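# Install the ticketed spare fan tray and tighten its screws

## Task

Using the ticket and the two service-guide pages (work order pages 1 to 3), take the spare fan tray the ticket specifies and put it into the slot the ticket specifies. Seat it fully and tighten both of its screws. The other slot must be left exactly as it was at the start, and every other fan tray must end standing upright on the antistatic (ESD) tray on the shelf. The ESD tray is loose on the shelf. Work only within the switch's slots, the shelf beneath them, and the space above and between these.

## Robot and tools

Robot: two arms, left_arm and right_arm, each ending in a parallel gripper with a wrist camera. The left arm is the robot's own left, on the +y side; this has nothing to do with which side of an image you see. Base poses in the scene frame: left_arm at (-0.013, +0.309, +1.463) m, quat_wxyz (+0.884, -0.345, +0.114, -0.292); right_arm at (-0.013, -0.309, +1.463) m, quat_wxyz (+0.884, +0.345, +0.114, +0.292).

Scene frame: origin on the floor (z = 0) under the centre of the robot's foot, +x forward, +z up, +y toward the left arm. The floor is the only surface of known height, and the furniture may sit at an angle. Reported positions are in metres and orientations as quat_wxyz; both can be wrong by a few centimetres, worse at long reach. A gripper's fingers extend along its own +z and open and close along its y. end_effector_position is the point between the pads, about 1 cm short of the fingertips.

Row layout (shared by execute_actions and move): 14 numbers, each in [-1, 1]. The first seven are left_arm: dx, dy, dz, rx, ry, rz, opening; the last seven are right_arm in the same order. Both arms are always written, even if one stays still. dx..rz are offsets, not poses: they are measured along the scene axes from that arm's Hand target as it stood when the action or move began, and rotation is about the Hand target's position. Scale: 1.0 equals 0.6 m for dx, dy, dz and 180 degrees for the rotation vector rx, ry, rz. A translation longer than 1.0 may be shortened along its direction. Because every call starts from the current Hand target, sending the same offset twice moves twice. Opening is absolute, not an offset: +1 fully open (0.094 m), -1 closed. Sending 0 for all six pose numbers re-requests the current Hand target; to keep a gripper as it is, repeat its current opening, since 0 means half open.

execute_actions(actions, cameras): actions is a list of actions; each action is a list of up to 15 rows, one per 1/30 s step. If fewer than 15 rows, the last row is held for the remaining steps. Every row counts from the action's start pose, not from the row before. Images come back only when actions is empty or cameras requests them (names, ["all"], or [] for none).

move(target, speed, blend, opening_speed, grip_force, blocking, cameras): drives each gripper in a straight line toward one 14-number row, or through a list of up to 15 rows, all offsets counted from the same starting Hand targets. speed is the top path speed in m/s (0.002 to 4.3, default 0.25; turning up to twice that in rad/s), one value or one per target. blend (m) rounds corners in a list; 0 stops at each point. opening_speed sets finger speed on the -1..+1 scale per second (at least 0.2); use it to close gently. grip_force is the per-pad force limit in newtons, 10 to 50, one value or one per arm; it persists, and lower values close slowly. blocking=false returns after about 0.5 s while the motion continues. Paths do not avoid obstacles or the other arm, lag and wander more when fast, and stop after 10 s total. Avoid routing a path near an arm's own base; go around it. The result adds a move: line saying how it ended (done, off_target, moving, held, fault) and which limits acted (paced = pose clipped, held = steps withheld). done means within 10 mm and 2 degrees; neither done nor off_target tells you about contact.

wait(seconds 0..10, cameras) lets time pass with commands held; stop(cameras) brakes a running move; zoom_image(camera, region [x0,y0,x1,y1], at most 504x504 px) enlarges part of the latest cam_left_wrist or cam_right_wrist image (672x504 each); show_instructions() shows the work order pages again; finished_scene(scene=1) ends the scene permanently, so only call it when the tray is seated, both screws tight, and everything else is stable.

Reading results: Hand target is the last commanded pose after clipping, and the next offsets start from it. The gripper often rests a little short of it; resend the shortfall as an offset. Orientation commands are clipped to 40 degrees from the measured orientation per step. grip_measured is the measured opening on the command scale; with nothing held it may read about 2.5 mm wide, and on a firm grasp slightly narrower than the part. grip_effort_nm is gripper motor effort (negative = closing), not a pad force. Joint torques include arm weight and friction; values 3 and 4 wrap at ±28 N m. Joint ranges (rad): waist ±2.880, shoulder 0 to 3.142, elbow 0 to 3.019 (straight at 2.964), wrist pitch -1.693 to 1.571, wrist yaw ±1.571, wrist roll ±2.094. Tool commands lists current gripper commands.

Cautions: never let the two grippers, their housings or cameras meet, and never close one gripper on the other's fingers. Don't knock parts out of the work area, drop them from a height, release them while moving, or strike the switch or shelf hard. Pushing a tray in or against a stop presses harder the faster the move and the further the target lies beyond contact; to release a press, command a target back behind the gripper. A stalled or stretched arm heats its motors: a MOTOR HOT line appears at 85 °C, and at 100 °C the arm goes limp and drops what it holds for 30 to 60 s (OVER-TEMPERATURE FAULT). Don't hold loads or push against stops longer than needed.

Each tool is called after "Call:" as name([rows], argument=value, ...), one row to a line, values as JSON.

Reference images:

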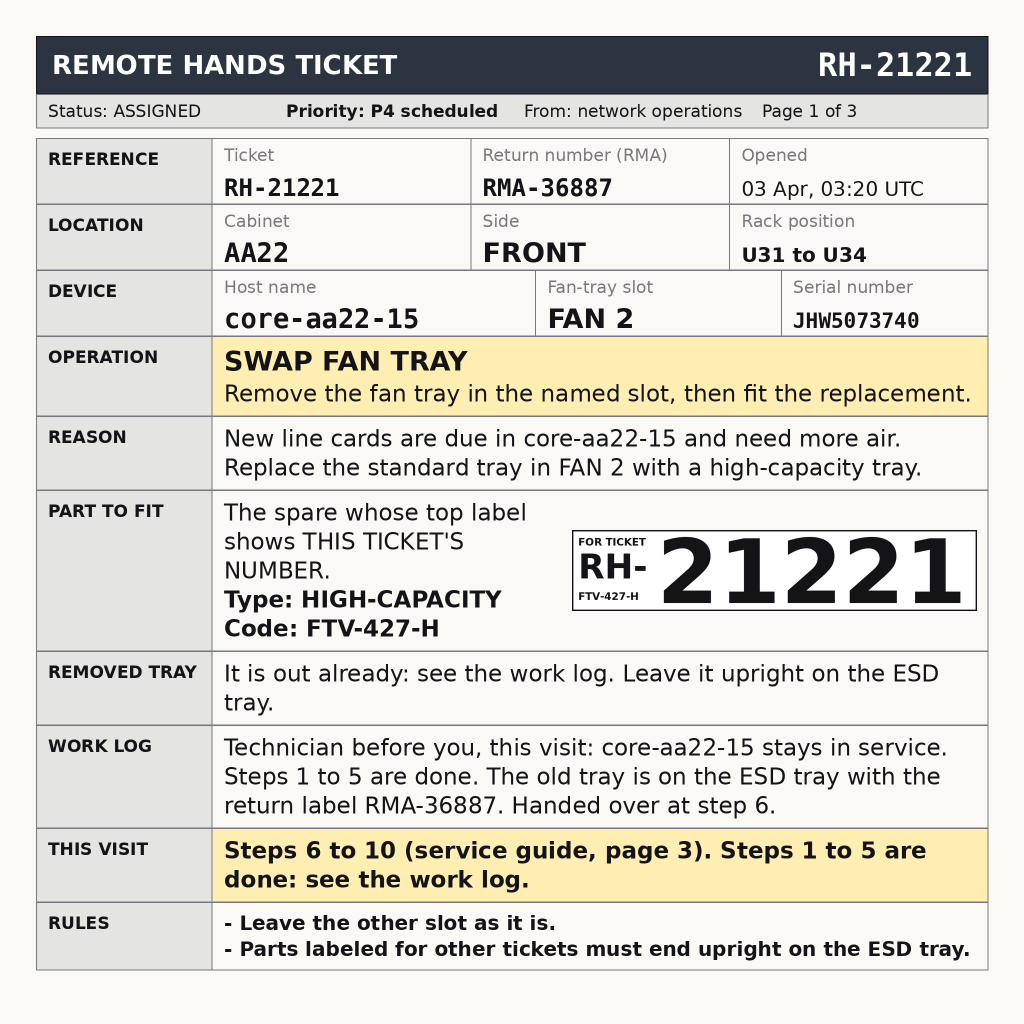

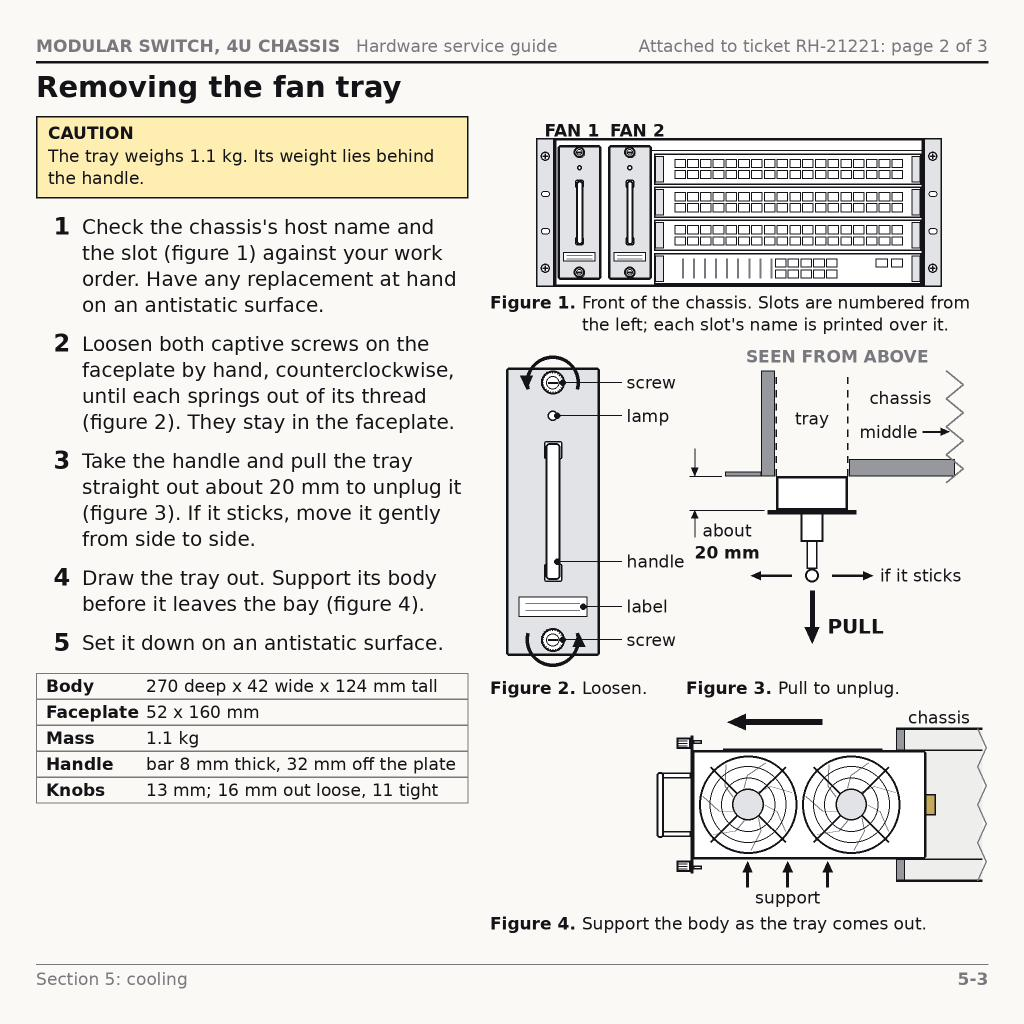

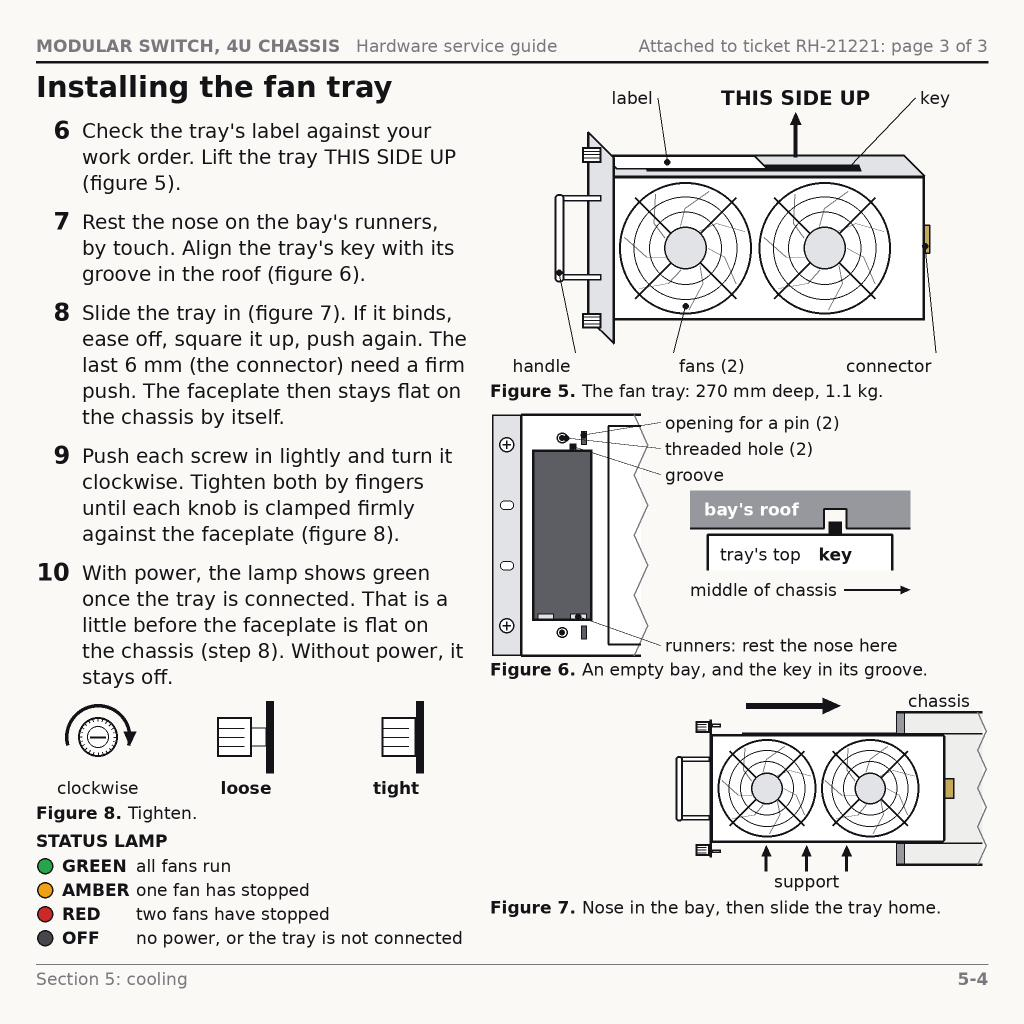

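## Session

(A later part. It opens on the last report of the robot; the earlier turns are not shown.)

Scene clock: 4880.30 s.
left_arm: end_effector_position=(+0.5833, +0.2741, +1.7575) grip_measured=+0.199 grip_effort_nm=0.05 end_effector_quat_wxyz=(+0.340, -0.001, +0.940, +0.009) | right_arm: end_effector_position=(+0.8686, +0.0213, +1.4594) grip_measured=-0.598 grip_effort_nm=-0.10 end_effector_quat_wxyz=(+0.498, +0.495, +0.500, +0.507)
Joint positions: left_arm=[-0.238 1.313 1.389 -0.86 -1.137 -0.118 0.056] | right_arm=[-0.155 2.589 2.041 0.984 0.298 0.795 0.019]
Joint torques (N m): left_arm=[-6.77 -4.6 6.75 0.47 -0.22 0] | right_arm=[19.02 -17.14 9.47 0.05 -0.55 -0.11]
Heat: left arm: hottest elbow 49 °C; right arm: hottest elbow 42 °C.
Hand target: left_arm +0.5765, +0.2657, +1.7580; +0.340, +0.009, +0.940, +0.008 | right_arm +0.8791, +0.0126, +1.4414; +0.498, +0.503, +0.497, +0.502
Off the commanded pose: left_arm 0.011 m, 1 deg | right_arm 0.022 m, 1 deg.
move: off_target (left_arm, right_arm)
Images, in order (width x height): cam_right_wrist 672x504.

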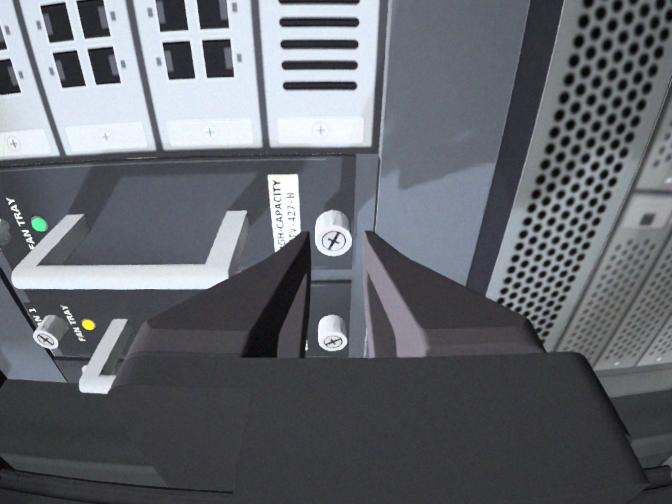

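Call:
move(target=[0,0,0,0,0,0,0.2,0.014,0.008,0.002,0,0,0,-0.6], speed=0.06, cameras=["cam_right_wrist"])

Call:
zoom_image(camera="cam_right_wrist", region=[230, 150, 450, 350])

Scene clock: 4893.87 s.
left_arm: end_effector_position=(+0.5833, +0.2741, +1.7575) grip_measured=+0.199 grip_effort_nm=0.05 end_effector_quat_wxyz=(+0.340, -0.001, +0.940, +0.009) | right_arm: end_effector_position=(+0.8776, +0.0252, +1.4597) grip_measured=-0.598 grip_effort_nm=-0.10 end_effector_quat_wxyz=(+0.498, +0.495, +0.500, +0.507)
Joint positions: left_arm=[-0.238 1.313 1.389 -0.86 -1.137 -0.118 0.056] | right_arm=[-0.155 2.613 2.098 0.952 0.298 0.795 0.019]
Joint torques (N m): left_arm=[-6.83 -4.54 6.68 0.51 -0.21 -0.05] | right_arm=[19.43 -17.38 9.7 0.01 -0.48 -0.11]
Heat: left arm: hottest elbow 49 °C; right arm: hottest elbow 43 °C.
Hand target: left_arm +0.5765, +0.2657, +1.7580; +0.340, +0.009, +0.940, +0.008 | right_arm +0.8875, +0.0174, +1.4426; +0.498, +0.503, +0.497, +0.502
Off the commanded pose: left_arm 0.011 m, 1 deg | right_arm 0.021 m, 1 deg.
move: off_target (left_arm, right_arm)
Images, in order (width x height): cam_right_wrist 672x504.

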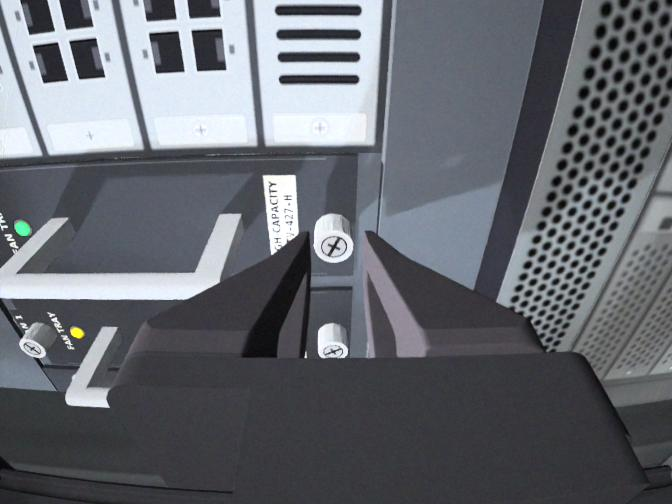

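Scaled by 2.291 from the camera's 672x504 image, which has a finer 960x720 frame.

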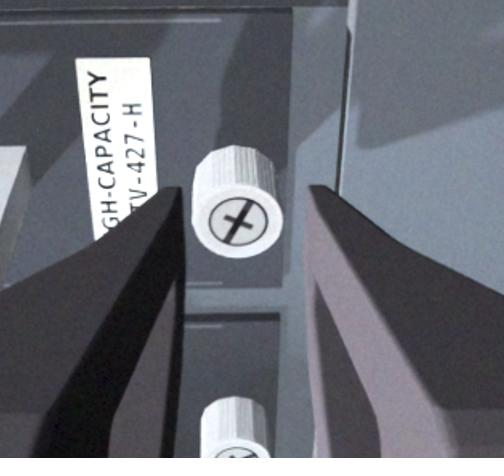

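Call:
move(target=[0,0,0,0,0,0,0.2,0.013,0.0,0.004,0,0,0,-0.6], speed=0.05, cameras=["cam_right_wrist"])

Call:
zoom_image(camera="cam_right_wrist", region=[230, 150, 450, 350])

Scene clock: 4908.00 s.
left_arm: end_effector_position=(+0.5833, +0.2741, +1.7575) grip_measured=+0.199 grip_effort_nm=0.05 end_effector_quat_wxyz=(+0.340, -0.001, +0.940, +0.009) | right_arm: end_effector_position=(+0.8853, +0.0256, +1.4628) grip_measured=-0.598 grip_effort_nm=-0.10 end_effector_quat_wxyz=(+0.498, +0.495, +0.500, +0.507)
Joint positions: left_arm=[-0.238 1.313 1.389 -0.86 -1.137 -0.118 0.056] | right_arm=[-0.155 2.624 2.137 0.924 0.298 0.795 0.019]
Joint torques (N m): left_arm=[-6.77 -4.78 6.61 0.4 -0.22 -0.04] | right_arm=[19.55 -17.44 9.92 0.02 -0.51 -0.11]
Heat: left arm: hottest elbow 49 °C; right arm: hottest elbow 43 °C.
Hand target: left_arm +0.5765, +0.2657, +1.7580; +0.340, +0.009, +0.940, +0.008 | right_arm +0.8953, +0.0173, +1.4451; +0.498, +0.503, +0.497, +0.502
Off the commanded pose: left_arm 0.011 m, 1 deg | right_arm 0.022 m, 1 deg.
move: off_target (left_arm, right_arm)
Images, in order (width x height): cam_right_wrist 672x504.

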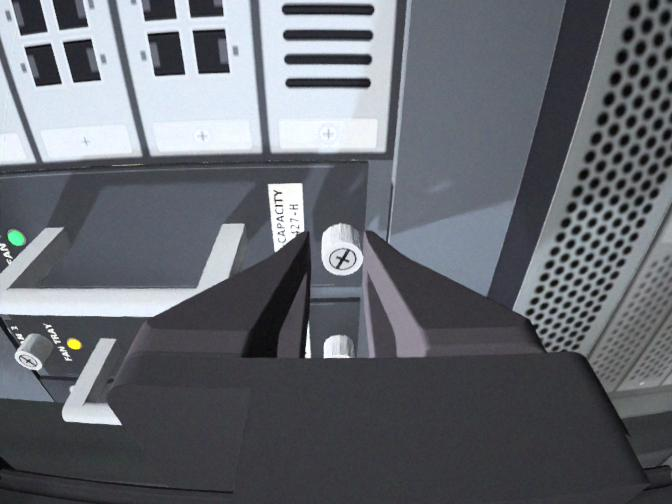

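Scaled by 2.291 from the camera's 672x504 image, which has a finer 960x720 frame.

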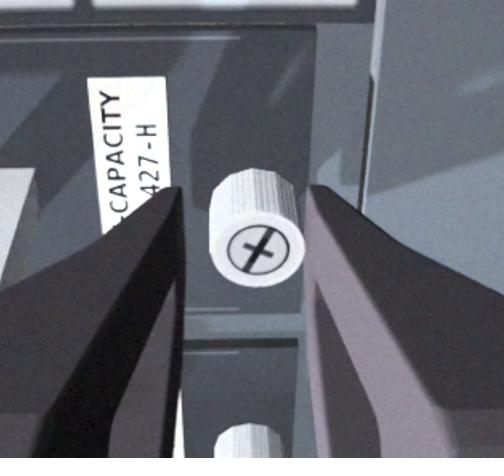

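Call:
move(target=[0,0,0,0,0,0,0.2,0,0,0,0,0,0,-0.9], opening_speed=0.5, cameras=["cam_right_wrist"])

Scene clock: 4945.50 s.
left_arm: end_effector_position=(+0.5833, +0.2741, +1.7575) grip_measured=+0.199 grip_effort_nm=0.05 end_effector_quat_wxyz=(+0.340, -0.001, +0.940, +0.009) | right_arm: end_effector_position=(+0.8851, +0.0259, +1.4613) grip_measured=-0.751 grip_effort_nm=-1.02 end_effector_quat_wxyz=(+0.498, +0.495, +0.501, +0.507)
Joint positions: left_arm=[-0.238 1.313 1.389 -0.86 -1.137 -0.118 0.056] | right_arm=[-0.156 2.626 2.137 0.924 0.298 0.795 0.012]
Joint torques (N m): left_arm=[-6.59 -4.42 6.68 0.46 -0.2 -0.02] | right_arm=[19.6 -17.44 9.98 0.05 -0.5 -0.11]
Heat: left arm: hottest elbow 49 °C; right arm: hottest elbow 44 °C.
Hand target: left_arm +0.5765, +0.2657, +1.7580; +0.340, +0.009, +0.940, +0.008 | right_arm +0.8952, +0.0174, +1.4450; +0.498, +0.503, +0.497, +0.502
Off the commanded pose: left_arm 0.011 m, 1 deg | right_arm 0.021 m, 1 deg.
move: off_target (left_arm, right_arm)
Images, in order (width x height): cam_right_wrist 672x504.

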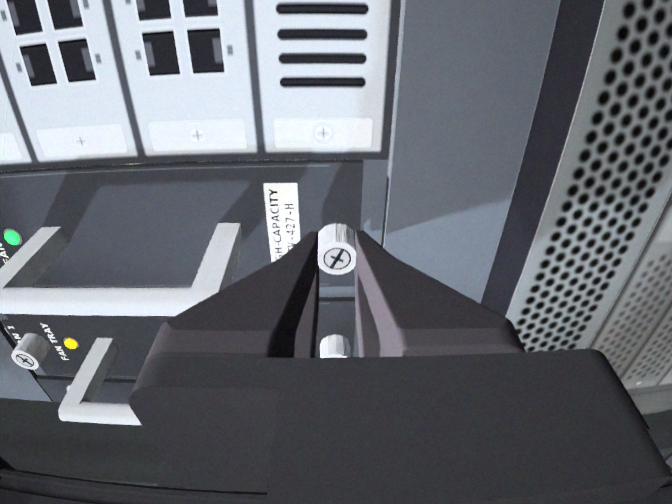

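Call:
move(target=[0,0,0,0,0,0,0.2,0.005,0,0,0.36,0,0,-0.9], speed=0.4, cameras=["cam_right_wrist"])

Scene clock: 4953.43 s.
left_arm: end_effector_position=(+0.5833, +0.2741, +1.7575) grip_measured=+0.199 grip_effort_nm=0.05 end_effector_quat_wxyz=(+0.340, -0.001, +0.940, +0.009) | right_arm: end_effector_position=(+0.8870, +0.0253, +1.4628) grip_measured=-0.752 grip_effort_nm=-1.04 end_effector_quat_wxyz=(+0.150, +0.685, +0.156, +0.695)
Joint positions: left_arm=[-0.238 1.313 1.389 -0.86 -1.137 -0.118 0.056] | right_arm=[-0.156 2.63 2.148 0.922 0.298 1.925 0.012]
Joint torques (N m): left_arm=[-6.83 -4.13 6.63 0.35 -0.2 -0.02] | right_arm=[19.55 -17.49 10.17 -0.28 -0.54 -0.05]
Heat: left arm: hottest elbow 48 °C; right arm: hottest elbow 44 °C.
Hand target: left_arm +0.5765, +0.2657, +1.7580; +0.340, +0.009, +0.940, +0.008 | right_arm +0.8982, +0.0174, +1.4450; +0.151, +0.691, +0.151, +0.691
Off the commanded pose: left_arm 0.011 m, 1 deg | right_arm 0.022 m, 1 deg.
move: off_target (left_arm, right_arm)
Images, in order (width x height): cam_right_wrist 672x504.

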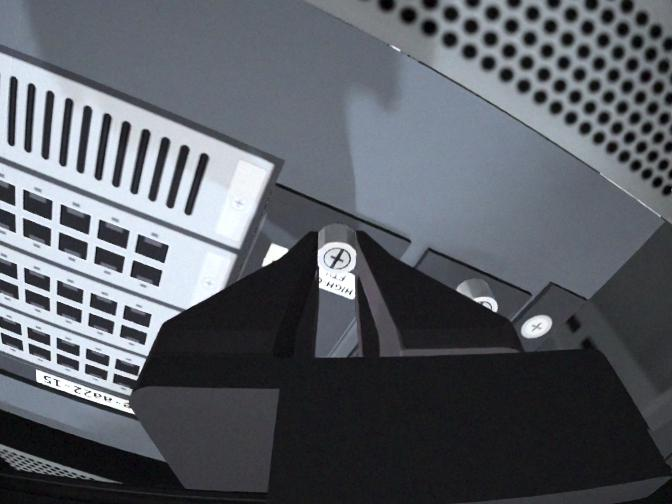

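Call:
zoom_image(camera="cam_right_wrist", region=[280, 200, 400, 290])

Scaled by 4.200 from the camera's 672x504 image, which has a finer 960x720 frame.

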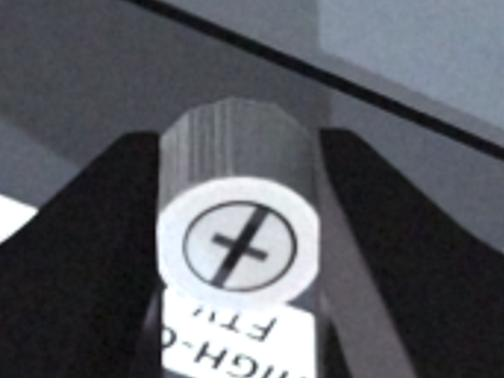

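Call:
move([
  [0,0,0,0,0,0,0.2,-0.005,0,0,0,0,0,-0.6],
  [0,0,0,0,0,0,0.2,-0.005,0,0,-0.6,0,0,-0.6],
  [0,0,0,0,0,0,0.2,-0.005,0,0,0.80,0,0,-0.6],
], speed=0.5, cameras=["cam_right_wrist"])

Scene clock: 4984.90 s.
left_arm: end_effector_position=(+0.5833, +0.2741, +1.7575) grip_measured=+0.199 grip_effort_nm=0.05 end_effector_quat_wxyz=(+0.340, -0.001, +0.940, +0.009) | right_arm: end_effector_position=(+0.8875, +0.0262, +1.4597) grip_measured=-0.602 grip_effort_nm=0.09 end_effector_quat_wxyz=(-0.619, +0.355, -0.610, +0.345)
Joint positions: left_arm=[-0.238 1.313 1.389 -0.86 -1.137 -0.118 0.056] | right_arm=[-0.158 2.63 2.148 0.91 0.297 -1.813 0.019]
Joint torques (N m): left_arm=[-7 -4.84 6.58 0.47 -0.21 -0.01] | right_arm=[19.78 -17.79 9.44 0.51 -0.53 -0.2]
Heat: left arm: hottest elbow 48 °C; right arm: hottest elbow 44 °C.
Hand target: left_arm +0.5765, +0.2657, +1.7580; +0.340, +0.009, +0.940, +0.008 | right_arm +0.8952, +0.0174, +1.4450; +0.611, -0.357, +0.610, -0.357
Off the commanded pose: left_arm 0.011 m, 1 deg | right_arm 0.019 m, 2 deg.
move: off_target (left_arm, right_arm)
Images, in order (width x height): cam_right_wrist 672x504.

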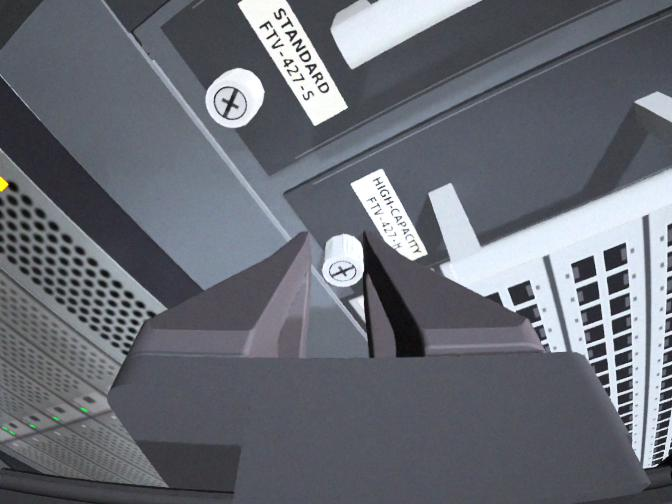

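Call:
move([
  [0,0,0,0,0,0,0.2,0,0,0.002,0,0,0,-0.9],
  [0,0,0,0,0,0,0.2,0.003,0,0.002,0.6,0,0,-0.9],
  [0,0,0,0,0,0,0.2,0.005,0,0.002,-0.82,0,0,-0.9],
], speed=0.5, cameras=["cam_right_wrist"])

Call:
zoom_image(camera="cam_right_wrist", region=[280, 200, 400, 290])

Scene clock: 5003.60 s.
left_arm: end_effector_position=(+0.5833, +0.2741, +1.7575) grip_measured=+0.199 grip_effort_nm=0.05 end_effector_quat_wxyz=(+0.340, -0.001, +0.940, +0.009) | right_arm: end_effector_position=(+0.8889, +0.0239, +1.4609) grip_measured=-0.754 grip_effort_nm=-1.04 end_effector_quat_wxyz=(+0.172, +0.682, +0.178, +0.688)
Joint positions: left_arm=[-0.238 1.313 1.389 -0.86 -1.137 -0.118 0.056] | right_arm=[-0.158 2.631 2.153 0.913 0.299 1.862 0.012]
Joint torques (N m): left_arm=[-6.65 -4.78 6.64 0.44 -0.21 -0.01] | right_arm=[19.9 -17.55 10.02 -0.02 -0.57 -0.05]
Heat: left arm: hottest elbow 48 °C; right arm: hottest elbow 44 °C.
Hand target: left_arm +0.5765, +0.2657, +1.7580; +0.340, +0.009, +0.940, +0.008 | right_arm +0.8983, +0.0174, +1.4462; +0.172, +0.686, +0.172, +0.686
Off the commanded pose: left_arm 0.011 m, 1 deg | right_arm 0.019 m, 1 deg.
move: off_target (left_arm, right_arm)
Images, in order (width x height): cam_right_wrist 672x504.

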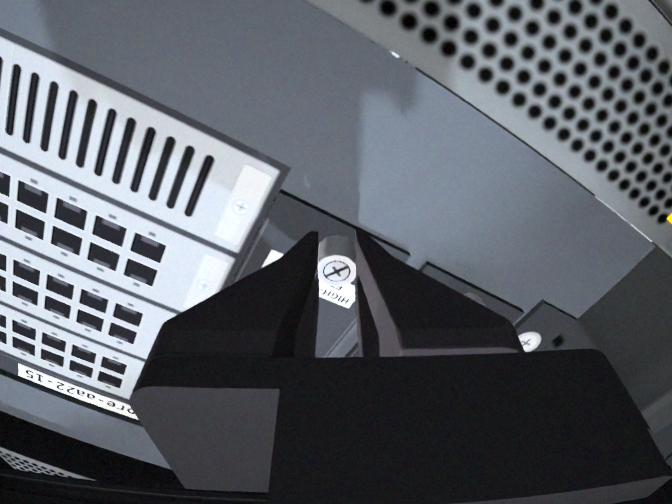

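Scaled by 4.200 from the camera's 672x504 image, which has a finer 960x720 frame.

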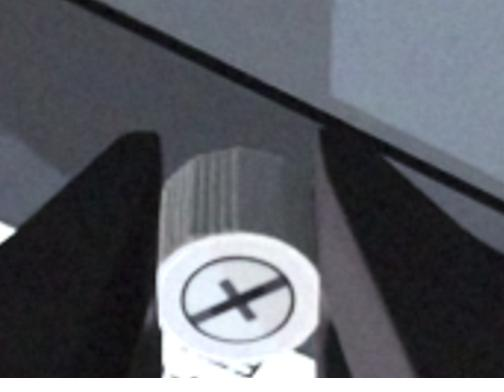

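Call:
move([
  [0,0,0,0,0,0,0.2,0,0,0,0,0,0,-0.6],
  [0,0,0,0,0,0,0.2,-0.003,0,0,-0.6,0,0,-0.6],
  [0,0,0,0,0,0,0.2,-0.003,0,0.002,0.80,0,0,-0.6],
], speed=0.5, cameras=["all"])

Call:
zoom_image(camera="cam_left_wrist", region=[420, 0, 672, 189])

Call:
zoom_image(camera="cam_right_wrist", region=[180, 50, 432, 300])

Scene clock: 5056.17 s.
left_arm: end_effector_position=(+0.5833, +0.2741, +1.7575) grip_measured=+0.199 grip_effort_nm=0.05 end_effector_quat_wxyz=(+0.340, -0.001, +0.940, +0.009) | right_arm: end_effector_position=(+0.8889, +0.0257, +1.4596) grip_measured=-0.602 grip_effort_nm=0.09 end_effector_quat_wxyz=(-0.607, +0.375, -0.599, +0.365)
Joint positions: left_arm=[-0.238 1.313 1.389 -0.86 -1.137 -0.118 0.056] | right_arm=[-0.158 2.631 2.153 0.904 0.297 -1.876 0.019]
Joint torques (N m): left_arm=[-6.83 -4.25 6.63 0.35 -0.23 -0.01] | right_arm=[20.13 -17.9 9.5 0.54 -0.5 -0.19]
Heat: left arm: hottest elbow 48 °C; right arm: hottest elbow 46 °C.
Hand target: left_arm +0.5765, +0.2657, +1.7580; +0.340, +0.009, +0.940, +0.008 | right_arm +0.8965, +0.0174, +1.4475; +0.599, -0.376, +0.599, -0.376
Off the commanded pose: left_arm 0.011 m, 1 deg | right_arm 0.017 m, 2 deg.
move: off_target (left_arm, right_arm)

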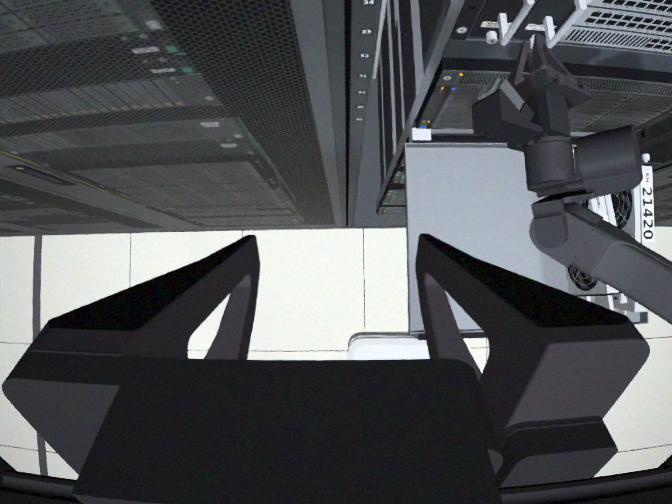

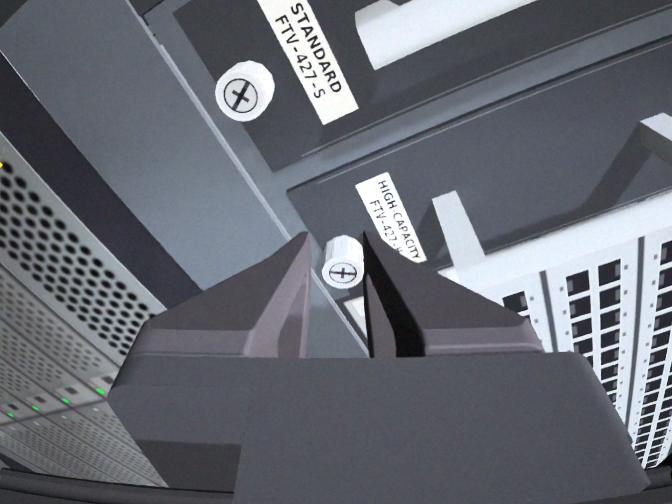

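Scaled by 2.000 from the camera's 672x504 image, which has a finer 960x720 frame.

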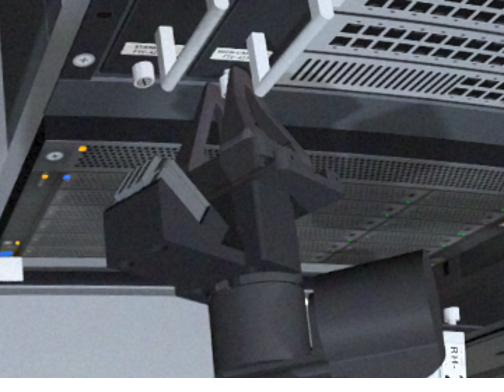

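Scaled by 2.000 from the camera's 672x504 image, which has a finer 960x720 frame.

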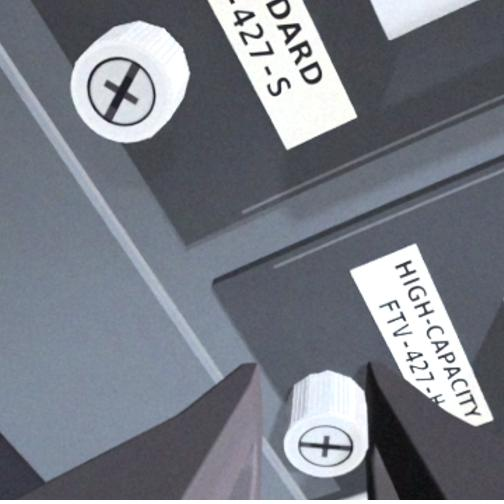

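Call:
move([
  [0,0,0,0,0,0,0.2,0,0,0.001,0,0,0,-0.9],
  [0,0,0,0,0,0,0.2,0.003,0,0.001,0.6,0,0,-0.9],
  [0,0,0,0,0,0,0.2,0.005,0,0.001,-0.77,0,0,-0.9],
  [0,0,0,0,0,0,0.2,0.002,0,0.001,-0.77,0,0,-0.6],
  [0,0,0,0,0,0,0.2,0.0,0,0.001,0.6,0,0,-0.6],
  [0,0,0,0,0,0,0.2,0.0,0,0.001,0,0,0,-0.6],
], speed=0.9, cameras=["cam_right_wrist"])

Call:
zoom_image(camera="cam_right_wrist", region=[180, 50, 432, 300])

Scene clock: 5085.10 s.
left_arm: end_effector_position=(+0.5833, +0.2741, +1.7575) grip_measured=+0.199 grip_effort_nm=0.05 end_effector_quat_wxyz=(+0.340, -0.001, +0.940, +0.009) | right_arm: end_effector_position=(+0.8923, +0.0169, +1.4550) grip_measured=-0.601 grip_effort_nm=0.05 end_effector_quat_wxyz=(-0.602, +0.365, -0.607, +0.369)
Joint positions: left_arm=[-0.238 1.313 1.389 -0.86 -1.137 -0.118 0.056] | right_arm=[-0.166 2.637 2.166 0.913 0.312 -1.868 0.019]
Joint torques (N m): left_arm=[-6.65 -4.31 6.61 0.43 -0.22 -0.05] | right_arm=[20.84 -18.37 8.76 0.09 -1.09 -0.28]
Heat: left arm: hottest elbow 48 °C; right arm: hottest elbow 45 °C.
Hand target: left_arm +0.5765, +0.2657, +1.7580; +0.340, +0.009, +0.940, +0.008 | right_arm +0.8965, +0.0172, +1.4480; +0.599, -0.376, +0.599, -0.376
Off the commanded pose: left_arm 0.011 m, 1 deg | right_arm 0.008 m, 2 deg.
move: off_target (left_arm); target 4's new opening was sent with right_arm's hand 0.016 m and 1 deg from that target
Images, in order (width x height): cam_right_wrist 672x504.

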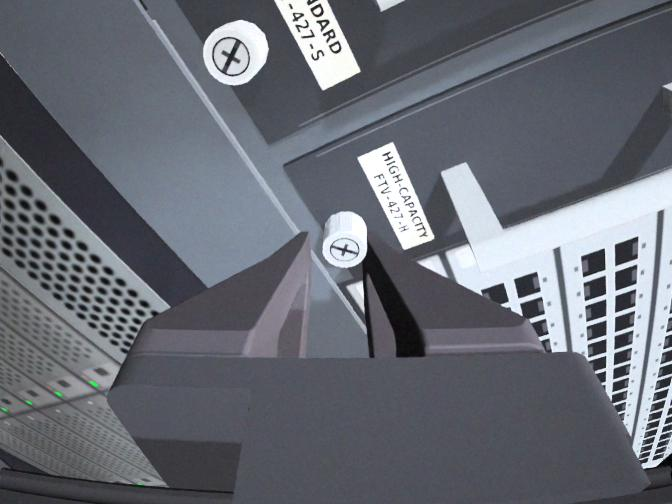

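Scaled by 2.000 from the camera's 672x504 image, which has a finer 960x720 frame.

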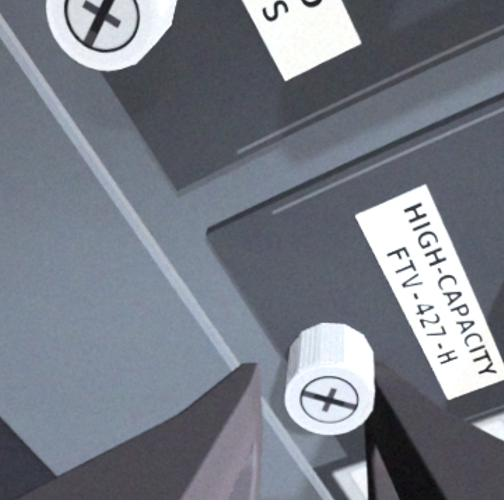

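Call:
move(target=[0,0,0,0,0,0,0.2,-0.1,0.015,0.025,0,0,0,-0.6], speed=0.1, cameras=["cam_right_wrist"])

Scene clock: 5095.97 s.
left_arm: end_effector_position=(+0.5833, +0.2741, +1.7575) grip_measured=+0.199 grip_effort_nm=0.05 end_effector_quat_wxyz=(+0.340, -0.001, +0.940, +0.009) | right_arm: end_effector_position=(+0.8368, +0.0252, +1.4405) grip_measured=-0.601 grip_effort_nm=0.05 end_effector_quat_wxyz=(-0.592, +0.385, -0.605, +0.368)
Joint positions: left_arm=[-0.238 1.313 1.389 -0.86 -1.137 -0.118 0.056] | right_arm=[-0.149 2.564 1.918 1.056 0.332 -1.897 0.019]
Joint torques (N m): left_arm=[-6.77 -4.31 6.65 0.43 -0.22 -0.02] | right_arm=[22.3 -19.43 6.16 1.37 -0.24 -0.2]
Heat: left arm: hottest elbow 47 °C; right arm: hottest elbow 44 °C.
Hand target: left_arm +0.5765, +0.2657, +1.7580; +0.340, +0.009, +0.940, +0.008 | right_arm +0.8365, +0.0263, +1.4629; +0.599, -0.376, +0.599, -0.376
Off the commanded pose: left_arm 0.011 m, 1 deg | right_arm 0.023 m, 2 deg.
move: off_target (left_arm, right_arm)
Images, in order (width x height): cam_right_wrist 672x504.

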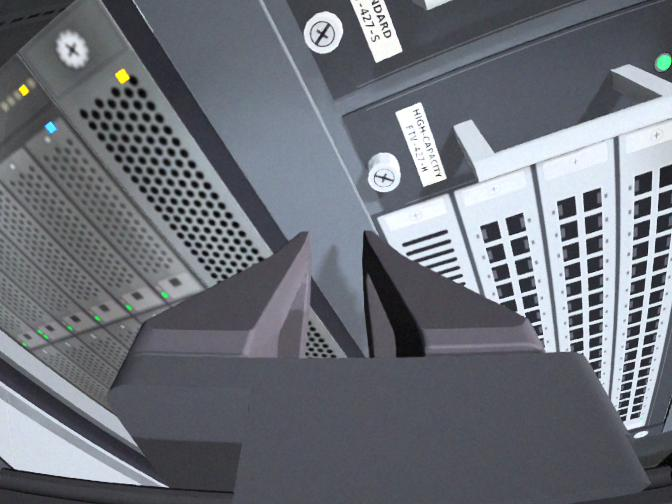

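Call:
move(target=[0,0,0,0,0,0,0.2,0.058,-0.01,-0.018,0,0,0,-0.6], speed=0.1, cameras=["cam_right_wrist"])

Scene clock: 5107.33 s.
left_arm: end_effector_position=(+0.5833, +0.2741, +1.7575) grip_measured=+0.199 grip_effort_nm=0.05 end_effector_quat_wxyz=(+0.340, -0.001, +0.940, +0.009) | right_arm: end_effector_position=(+0.8637, +0.0226, +1.4603) grip_measured=-0.601 grip_effort_nm=0.05 end_effector_quat_wxyz=(-0.602, +0.376, -0.598, +0.372)
Joint positions: left_arm=[-0.238 1.313 1.389 -0.86 -1.137 -0.118 0.056] | right_arm=[-0.149 2.582 2.022 0.995 0.313 -1.897 0.019]
Joint torques (N m): left_arm=[-6.53 -4.31 6.69 0.42 -0.21 -0.03] | right_arm=[20.13 -17.38 9.5 0.1 -0.56 -0.09]
Heat: left arm: hottest elbow 47 °C; right arm: hottest elbow 43 °C.
Hand target: left_arm +0.5765, +0.2657, +1.7580; +0.340, +0.009, +0.940, +0.008 | right_arm +0.8714, +0.0202, +1.4522; +0.599, -0.376, +0.599, -0.376
Off the commanded pose: left_arm 0.011 m, 1 deg | right_arm 0.011 m, 1 deg.
move: off_target (left_arm, right_arm)
Images, in order (width x height): cam_right_wrist 672x504.

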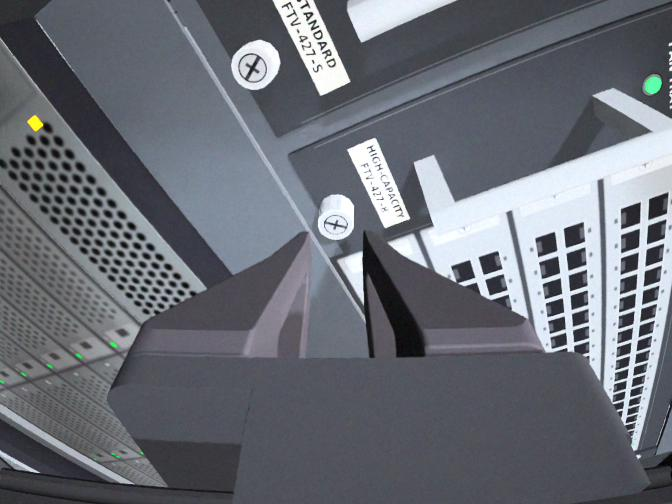

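Call:
move(target=[0,0,0,0,0,0,0.2,0.037,-0.002,-0.010,0,0,0,-0.6], speed=0.05, cameras=["cam_right_wrist"])

Scene clock: 5113.27 s.
left_arm: end_effector_position=(+0.5833, +0.2741, +1.7575) grip_measured=+0.199 grip_effort_nm=0.05 end_effector_quat_wxyz=(+0.340, -0.001, +0.940, +0.009) | right_arm: end_effector_position=(+0.8783, +0.0278, +1.4647) grip_measured=-0.601 grip_effort_nm=0.05 end_effector_quat_wxyz=(-0.606, +0.375, -0.594, +0.372)
Joint positions: left_arm=[-0.238 1.313 1.389 -0.86 -1.137 -0.118 0.056] | right_arm=[-0.149 2.615 2.107 0.946 0.303 -1.897 0.019]
Joint torques (N m): left_arm=[-7.06 -4.37 6.8 0.4 -0.23 -0.04] | right_arm=[19.19 -17.03 11.06 -0.46 -0.66 -0.03]
Heat: left arm: hottest elbow 47 °C; right arm: hottest elbow 43 °C.
Hand target: left_arm +0.5765, +0.2657, +1.7580; +0.340, +0.009, +0.940, +0.008 | right_arm +0.8934, +0.0192, +1.4460; +0.599, -0.376, +0.599, -0.376
Off the commanded pose: left_arm 0.011 m, 1 deg | right_arm 0.025 m, 1 deg.
move: off_target (left_arm, right_arm)
Images, in order (width x height): cam_right_wrist 672x504.

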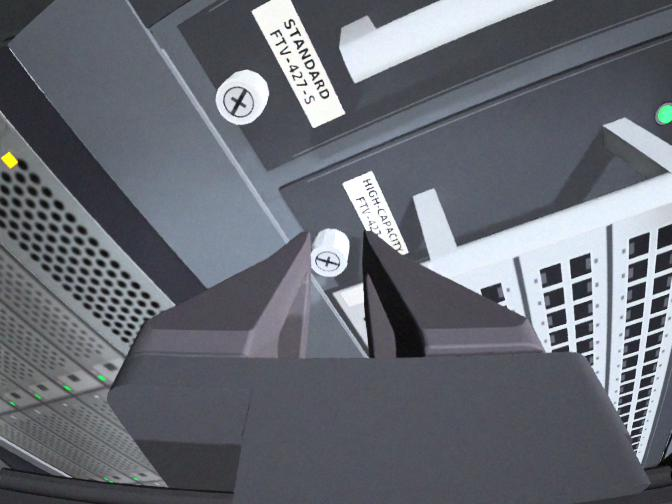

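Call:
move(target=[0,0,0,0,0,0,0.2,0.004,-0.009,-0.012,0,0,0,-0.6], speed=0.05, cameras=["cam_right_wrist"])

Scene clock: 5120.73 s.
left_arm: end_effector_position=(+0.5833, +0.2741, +1.7575) grip_measured=+0.199 grip_effort_nm=0.05 end_effector_quat_wxyz=(+0.340, -0.001, +0.940, +0.009) | right_arm: end_effector_position=(+0.8784, +0.0279, +1.4648) grip_measured=-0.601 grip_effort_nm=0.05 end_effector_quat_wxyz=(-0.607, +0.376, -0.593, +0.372)
Joint positions: left_arm=[-0.238 1.313 1.389 -0.86 -1.137 -0.118 0.056] | right_arm=[-0.149 2.615 2.107 0.946 0.3 -1.897 0.019]
Joint torques (N m): left_arm=[-6.77 -4.31 6.67 0.47 -0.22 -0.02] | right_arm=[18.26 -17.03 10.74 -0.35 -0.96 0.01]
Heat: left arm: hottest elbow 47 °C; right arm: hottest elbow 44 °C.
Hand target: left_arm +0.5765, +0.2657, +1.7580; +0.340, +0.009, +0.940, +0.008 | right_arm +0.8957, +0.0140, +1.4390; +0.599, -0.376, +0.599, -0.376
Off the commanded pose: left_arm 0.011 m, 1 deg | right_arm 0.034 m, 1 deg.
move: off_target (left_arm, right_arm)
Images, in order (width x height): cam_right_wrist 672x504.

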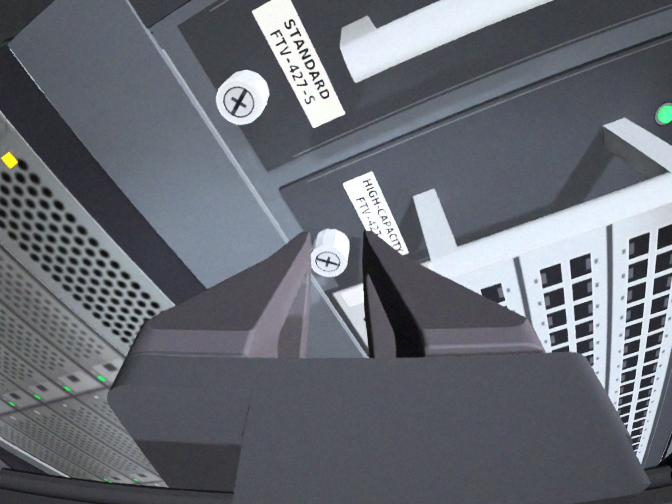

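Call:
move(target=[0,0,0,0,0,0,0.2,0.010,-0.003,-0.002,0,0,0,-0.6], speed=0.05, cameras=["cam_right_wrist"])

Scene clock: 5127.20 s.
left_arm: end_effector_position=(+0.5833, +0.2741, +1.7575) grip_measured=+0.199 grip_effort_nm=0.05 end_effector_quat_wxyz=(+0.340, -0.001, +0.940, +0.009) | right_arm: end_effector_position=(+0.8921, +0.0190, +1.4559) grip_measured=-0.601 grip_effort_nm=0.05 end_effector_quat_wxyz=(-0.604, +0.378, -0.593, +0.375)
Joint positions: left_arm=[-0.238 1.313 1.389 -0.86 -1.137 -0.118 0.056] | right_arm=[-0.169 2.634 2.159 0.911 0.285 -1.897 0.019]
Joint torques (N m): left_arm=[-6.95 -4.31 6.65 0.58 -0.2 -0.01] | right_arm=[19.72 -17.32 10.21 -0.02 -0.55 0.03]
Heat: left arm: hottest elbow 47 °C; right arm: hottest elbow 44 °C.
Hand target: left_arm +0.5765, +0.2657, +1.7580; +0.340, +0.009, +0.940, +0.008 | right_arm +0.9018, +0.0120, +1.4380; +0.599, -0.376, +0.599, -0.376
Off the commanded pose: left_arm 0.011 m, 1 deg | right_arm 0.022 m, 1 deg.
move: off_target (left_arm, right_arm)
Images, in order (width x height): cam_right_wrist 672x504.

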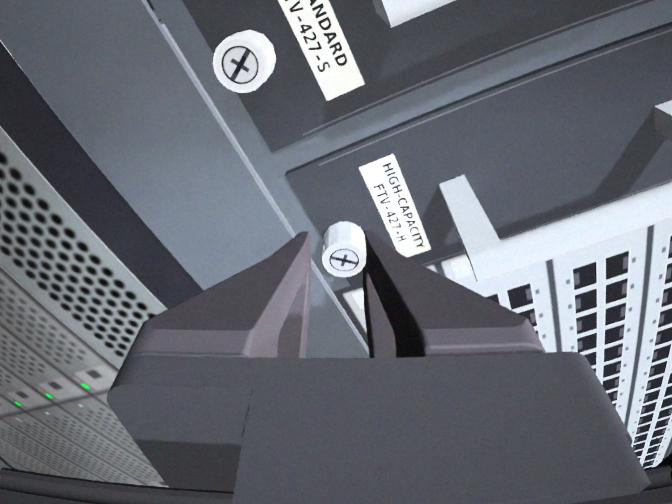

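Call:
move([
  [0,0,0,0,0,0,0.2,-0.109,0.013,0.0415,0,0,0,-0.6],
  [0,0,0,0,0,0,0.2,-0.051,0.006,0.0237,0,0,0,-0.6],
], speed=0.1, cameras=["cam_right_wrist"])

Scene clock: 5164.80 s.
left_arm: end_effector_position=(+0.5833, +0.2741, +1.7575) grip_measured=+0.199 grip_effort_nm=0.05 end_effector_quat_wxyz=(+0.340, -0.001, +0.940, +0.009) | right_arm: end_effector_position=(+0.8642, +0.0165, +1.4583) grip_measured=-0.601 grip_effort_nm=0.05 end_effector_quat_wxyz=(-0.601, +0.377, -0.598, +0.373)
Joint positions: left_arm=[-0.238 1.313 1.389 -0.86 -1.137 -0.118 0.056] | right_arm=[-0.156 2.572 2.008 0.999 0.309 -1.897 0.019]
Joint torques (N m): left_arm=[-6.59 -4.54 6.72 0.43 -0.21 -0.04] | right_arm=[20.31 -17.38 9.42 0.1 -0.56 -0.08]
Heat: left arm: hottest elbow 47 °C; right arm: hottest elbow 45 °C.
Hand target: left_arm +0.5765, +0.2657, +1.7580; +0.340, +0.009, +0.940, +0.008 | right_arm +0.8712, +0.0156, +1.4521; +0.599, -0.376, +0.599, -0.376
Off the commanded pose: left_arm 0.011 m, 1 deg | right_arm 0.009 m, 0 deg.
move: off_target (left_arm)
Images, in order (width x height): cam_right_wrist 672x504.

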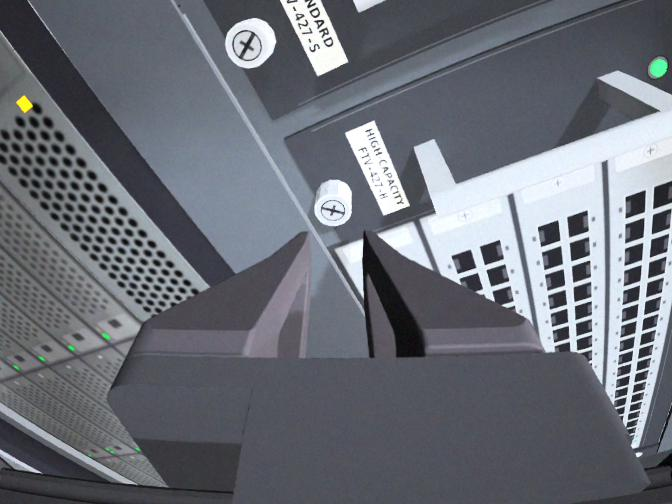

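Call:
move(target=[0,0,0,0,0,0,0.2,0.037,0.001,-0.010,0,0,0,-0.6], speed=0.05, cameras=["cam_right_wrist"])

Scene clock: 5171.60 s.
left_arm: end_effector_position=(+0.5833, +0.2741, +1.7575) grip_measured=+0.199 grip_effort_nm=0.05 end_effector_quat_wxyz=(+0.340, -0.001, +0.940, +0.009) | right_arm: end_effector_position=(+0.8786, +0.0220, +1.4615) grip_measured=-0.601 grip_effort_nm=0.05 end_effector_quat_wxyz=(-0.604, +0.376, -0.595, +0.373)
Joint positions: left_arm=[-0.238 1.313 1.389 -0.86 -1.137 -0.118 0.056] | right_arm=[-0.156 2.607 2.093 0.952 0.301 -1.897 0.019]
Joint torques (N m): left_arm=[-6.89 -4.13 6.64 0.39 -0.21 -0.03] | right_arm=[19.49 -17.08 11.4 -0.58 -0.68 -0.03]
Heat: left arm: hottest elbow 47 °C; right arm: hottest elbow 45 °C.
Hand target: left_arm +0.5765, +0.2657, +1.7580; +0.340, +0.009, +0.940, +0.008 | right_arm +0.8934, +0.0163, +1.4459; +0.599, -0.376, +0.599, -0.376
Off the commanded pose: left_arm 0.011 m, 1 deg | right_arm 0.022 m, 1 deg.
move: off_target (left_arm, right_arm)
Images, in order (width x height): cam_right_wrist 672x504.

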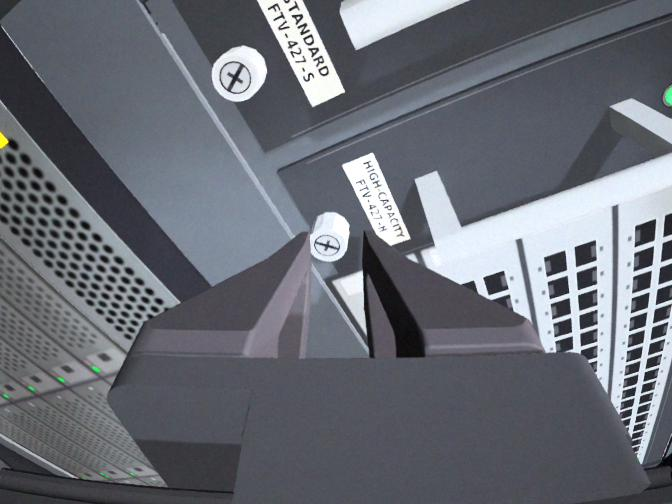

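Call:
move(target=[0,0,0,0,0,0,0.2,0.012,0.002,-0.009,0,0,0,-0.6], speed=0.05, cameras=["cam_right_wrist"])

Scene clock: 5186.53 s.
left_arm: end_effector_position=(+0.5833, +0.2741, +1.7575) grip_measured=+0.199 grip_effort_nm=0.05 end_effector_quat_wxyz=(+0.340, -0.001, +0.940, +0.009) | right_arm: end_effector_position=(+0.8895, +0.0280, +1.4609) grip_measured=-0.601 grip_effort_nm=0.04 end_effector_quat_wxyz=(-0.606, +0.378, -0.593, +0.372)
Joint positions: left_arm=[-0.238 1.313 1.389 -0.86 -1.137 -0.118 0.056] | right_arm=[-0.157 2.641 2.169 0.908 0.292 -1.897 0.019]
Joint torques (N m): left_arm=[-6.48 -4.89 6.5 0.36 -0.24 -0.02] | right_arm=[19.31 -17.44 10.02 0.05 -0.55 0]
Heat: left arm: hottest elbow 47 °C; right arm: hottest elbow 45 °C.
Hand target: left_arm +0.5765, +0.2657, +1.7580; +0.340, +0.009, +0.940, +0.008 | right_arm +0.9007, +0.0173, +1.4405; +0.599, -0.376, +0.599, -0.376
Off the commanded pose: left_arm 0.011 m, 1 deg | right_arm 0.026 m, 1 deg.
move: off_target (left_arm, right_arm)
Images, in order (width x height): cam_right_wrist 672x504.

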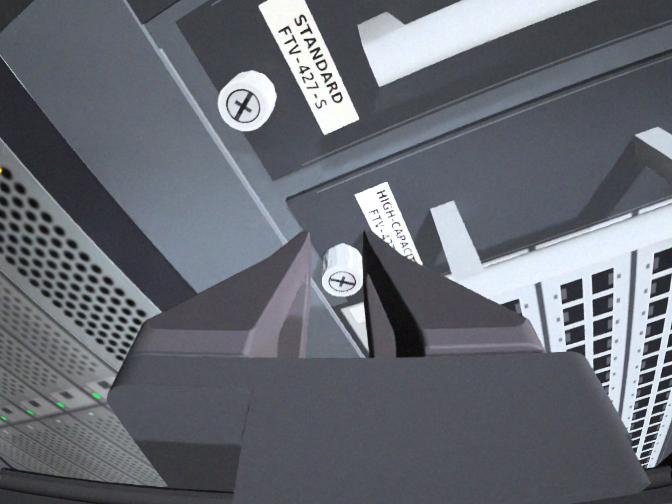

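Call:
move([
  [0,0,0,0,0,0,0.2,-0.006,0,0.003,0,0,0,-0.9],
  [0,0,0,0,0,0,0.2,-0.006,0,0.003,0.6,0,0,-0.9],
  [0,0,0,0,0,0,0.2,-0.006,0,0.003,-0.78,0,0,-0.9],
], speed=0.5, cameras=["cam_right_wrist"])

Scene clock: 5201.30 s.
left_arm: end_effector_position=(+0.5833, +0.2741, +1.7575) grip_measured=+0.199 grip_effort_nm=0.05 end_effector_quat_wxyz=(+0.340, -0.001, +0.940, +0.009) | right_arm: end_effector_position=(+0.8907, +0.0227, +1.4584) grip_measured=-0.752 grip_effort_nm=-1.04 end_effector_quat_wxyz=(+0.154, +0.687, +0.151, +0.694)
Joint positions: left_arm=[-0.238 1.313 1.389 -0.86 -1.137 -0.118 0.056] | right_arm=[-0.161 2.645 2.174 0.919 0.303 1.926 0.012]
Joint torques (N m): left_arm=[-6.59 -4.6 6.67 0.4 -0.22 -0.04] | right_arm=[19.9 -18.32 8.53 -0.12 -0.82 -0.06]
Heat: left arm: hottest elbow 47 °C; right arm: hottest elbow 45 °C.
Hand target: left_arm +0.5765, +0.2657, +1.7580; +0.340, +0.009, +0.940, +0.008 | right_arm +0.8970, +0.0174, +1.4423; +0.151, +0.691, +0.151, +0.691
Off the commanded pose: left_arm 0.011 m, 1 deg | right_arm 0.018 m, 1 deg.
move: off_target (left_arm, right_arm)
Images, in order (width x height): cam_right_wrist 672x504.

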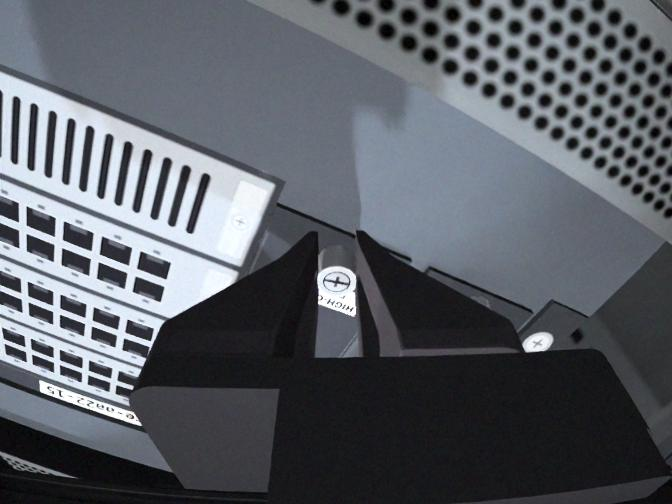

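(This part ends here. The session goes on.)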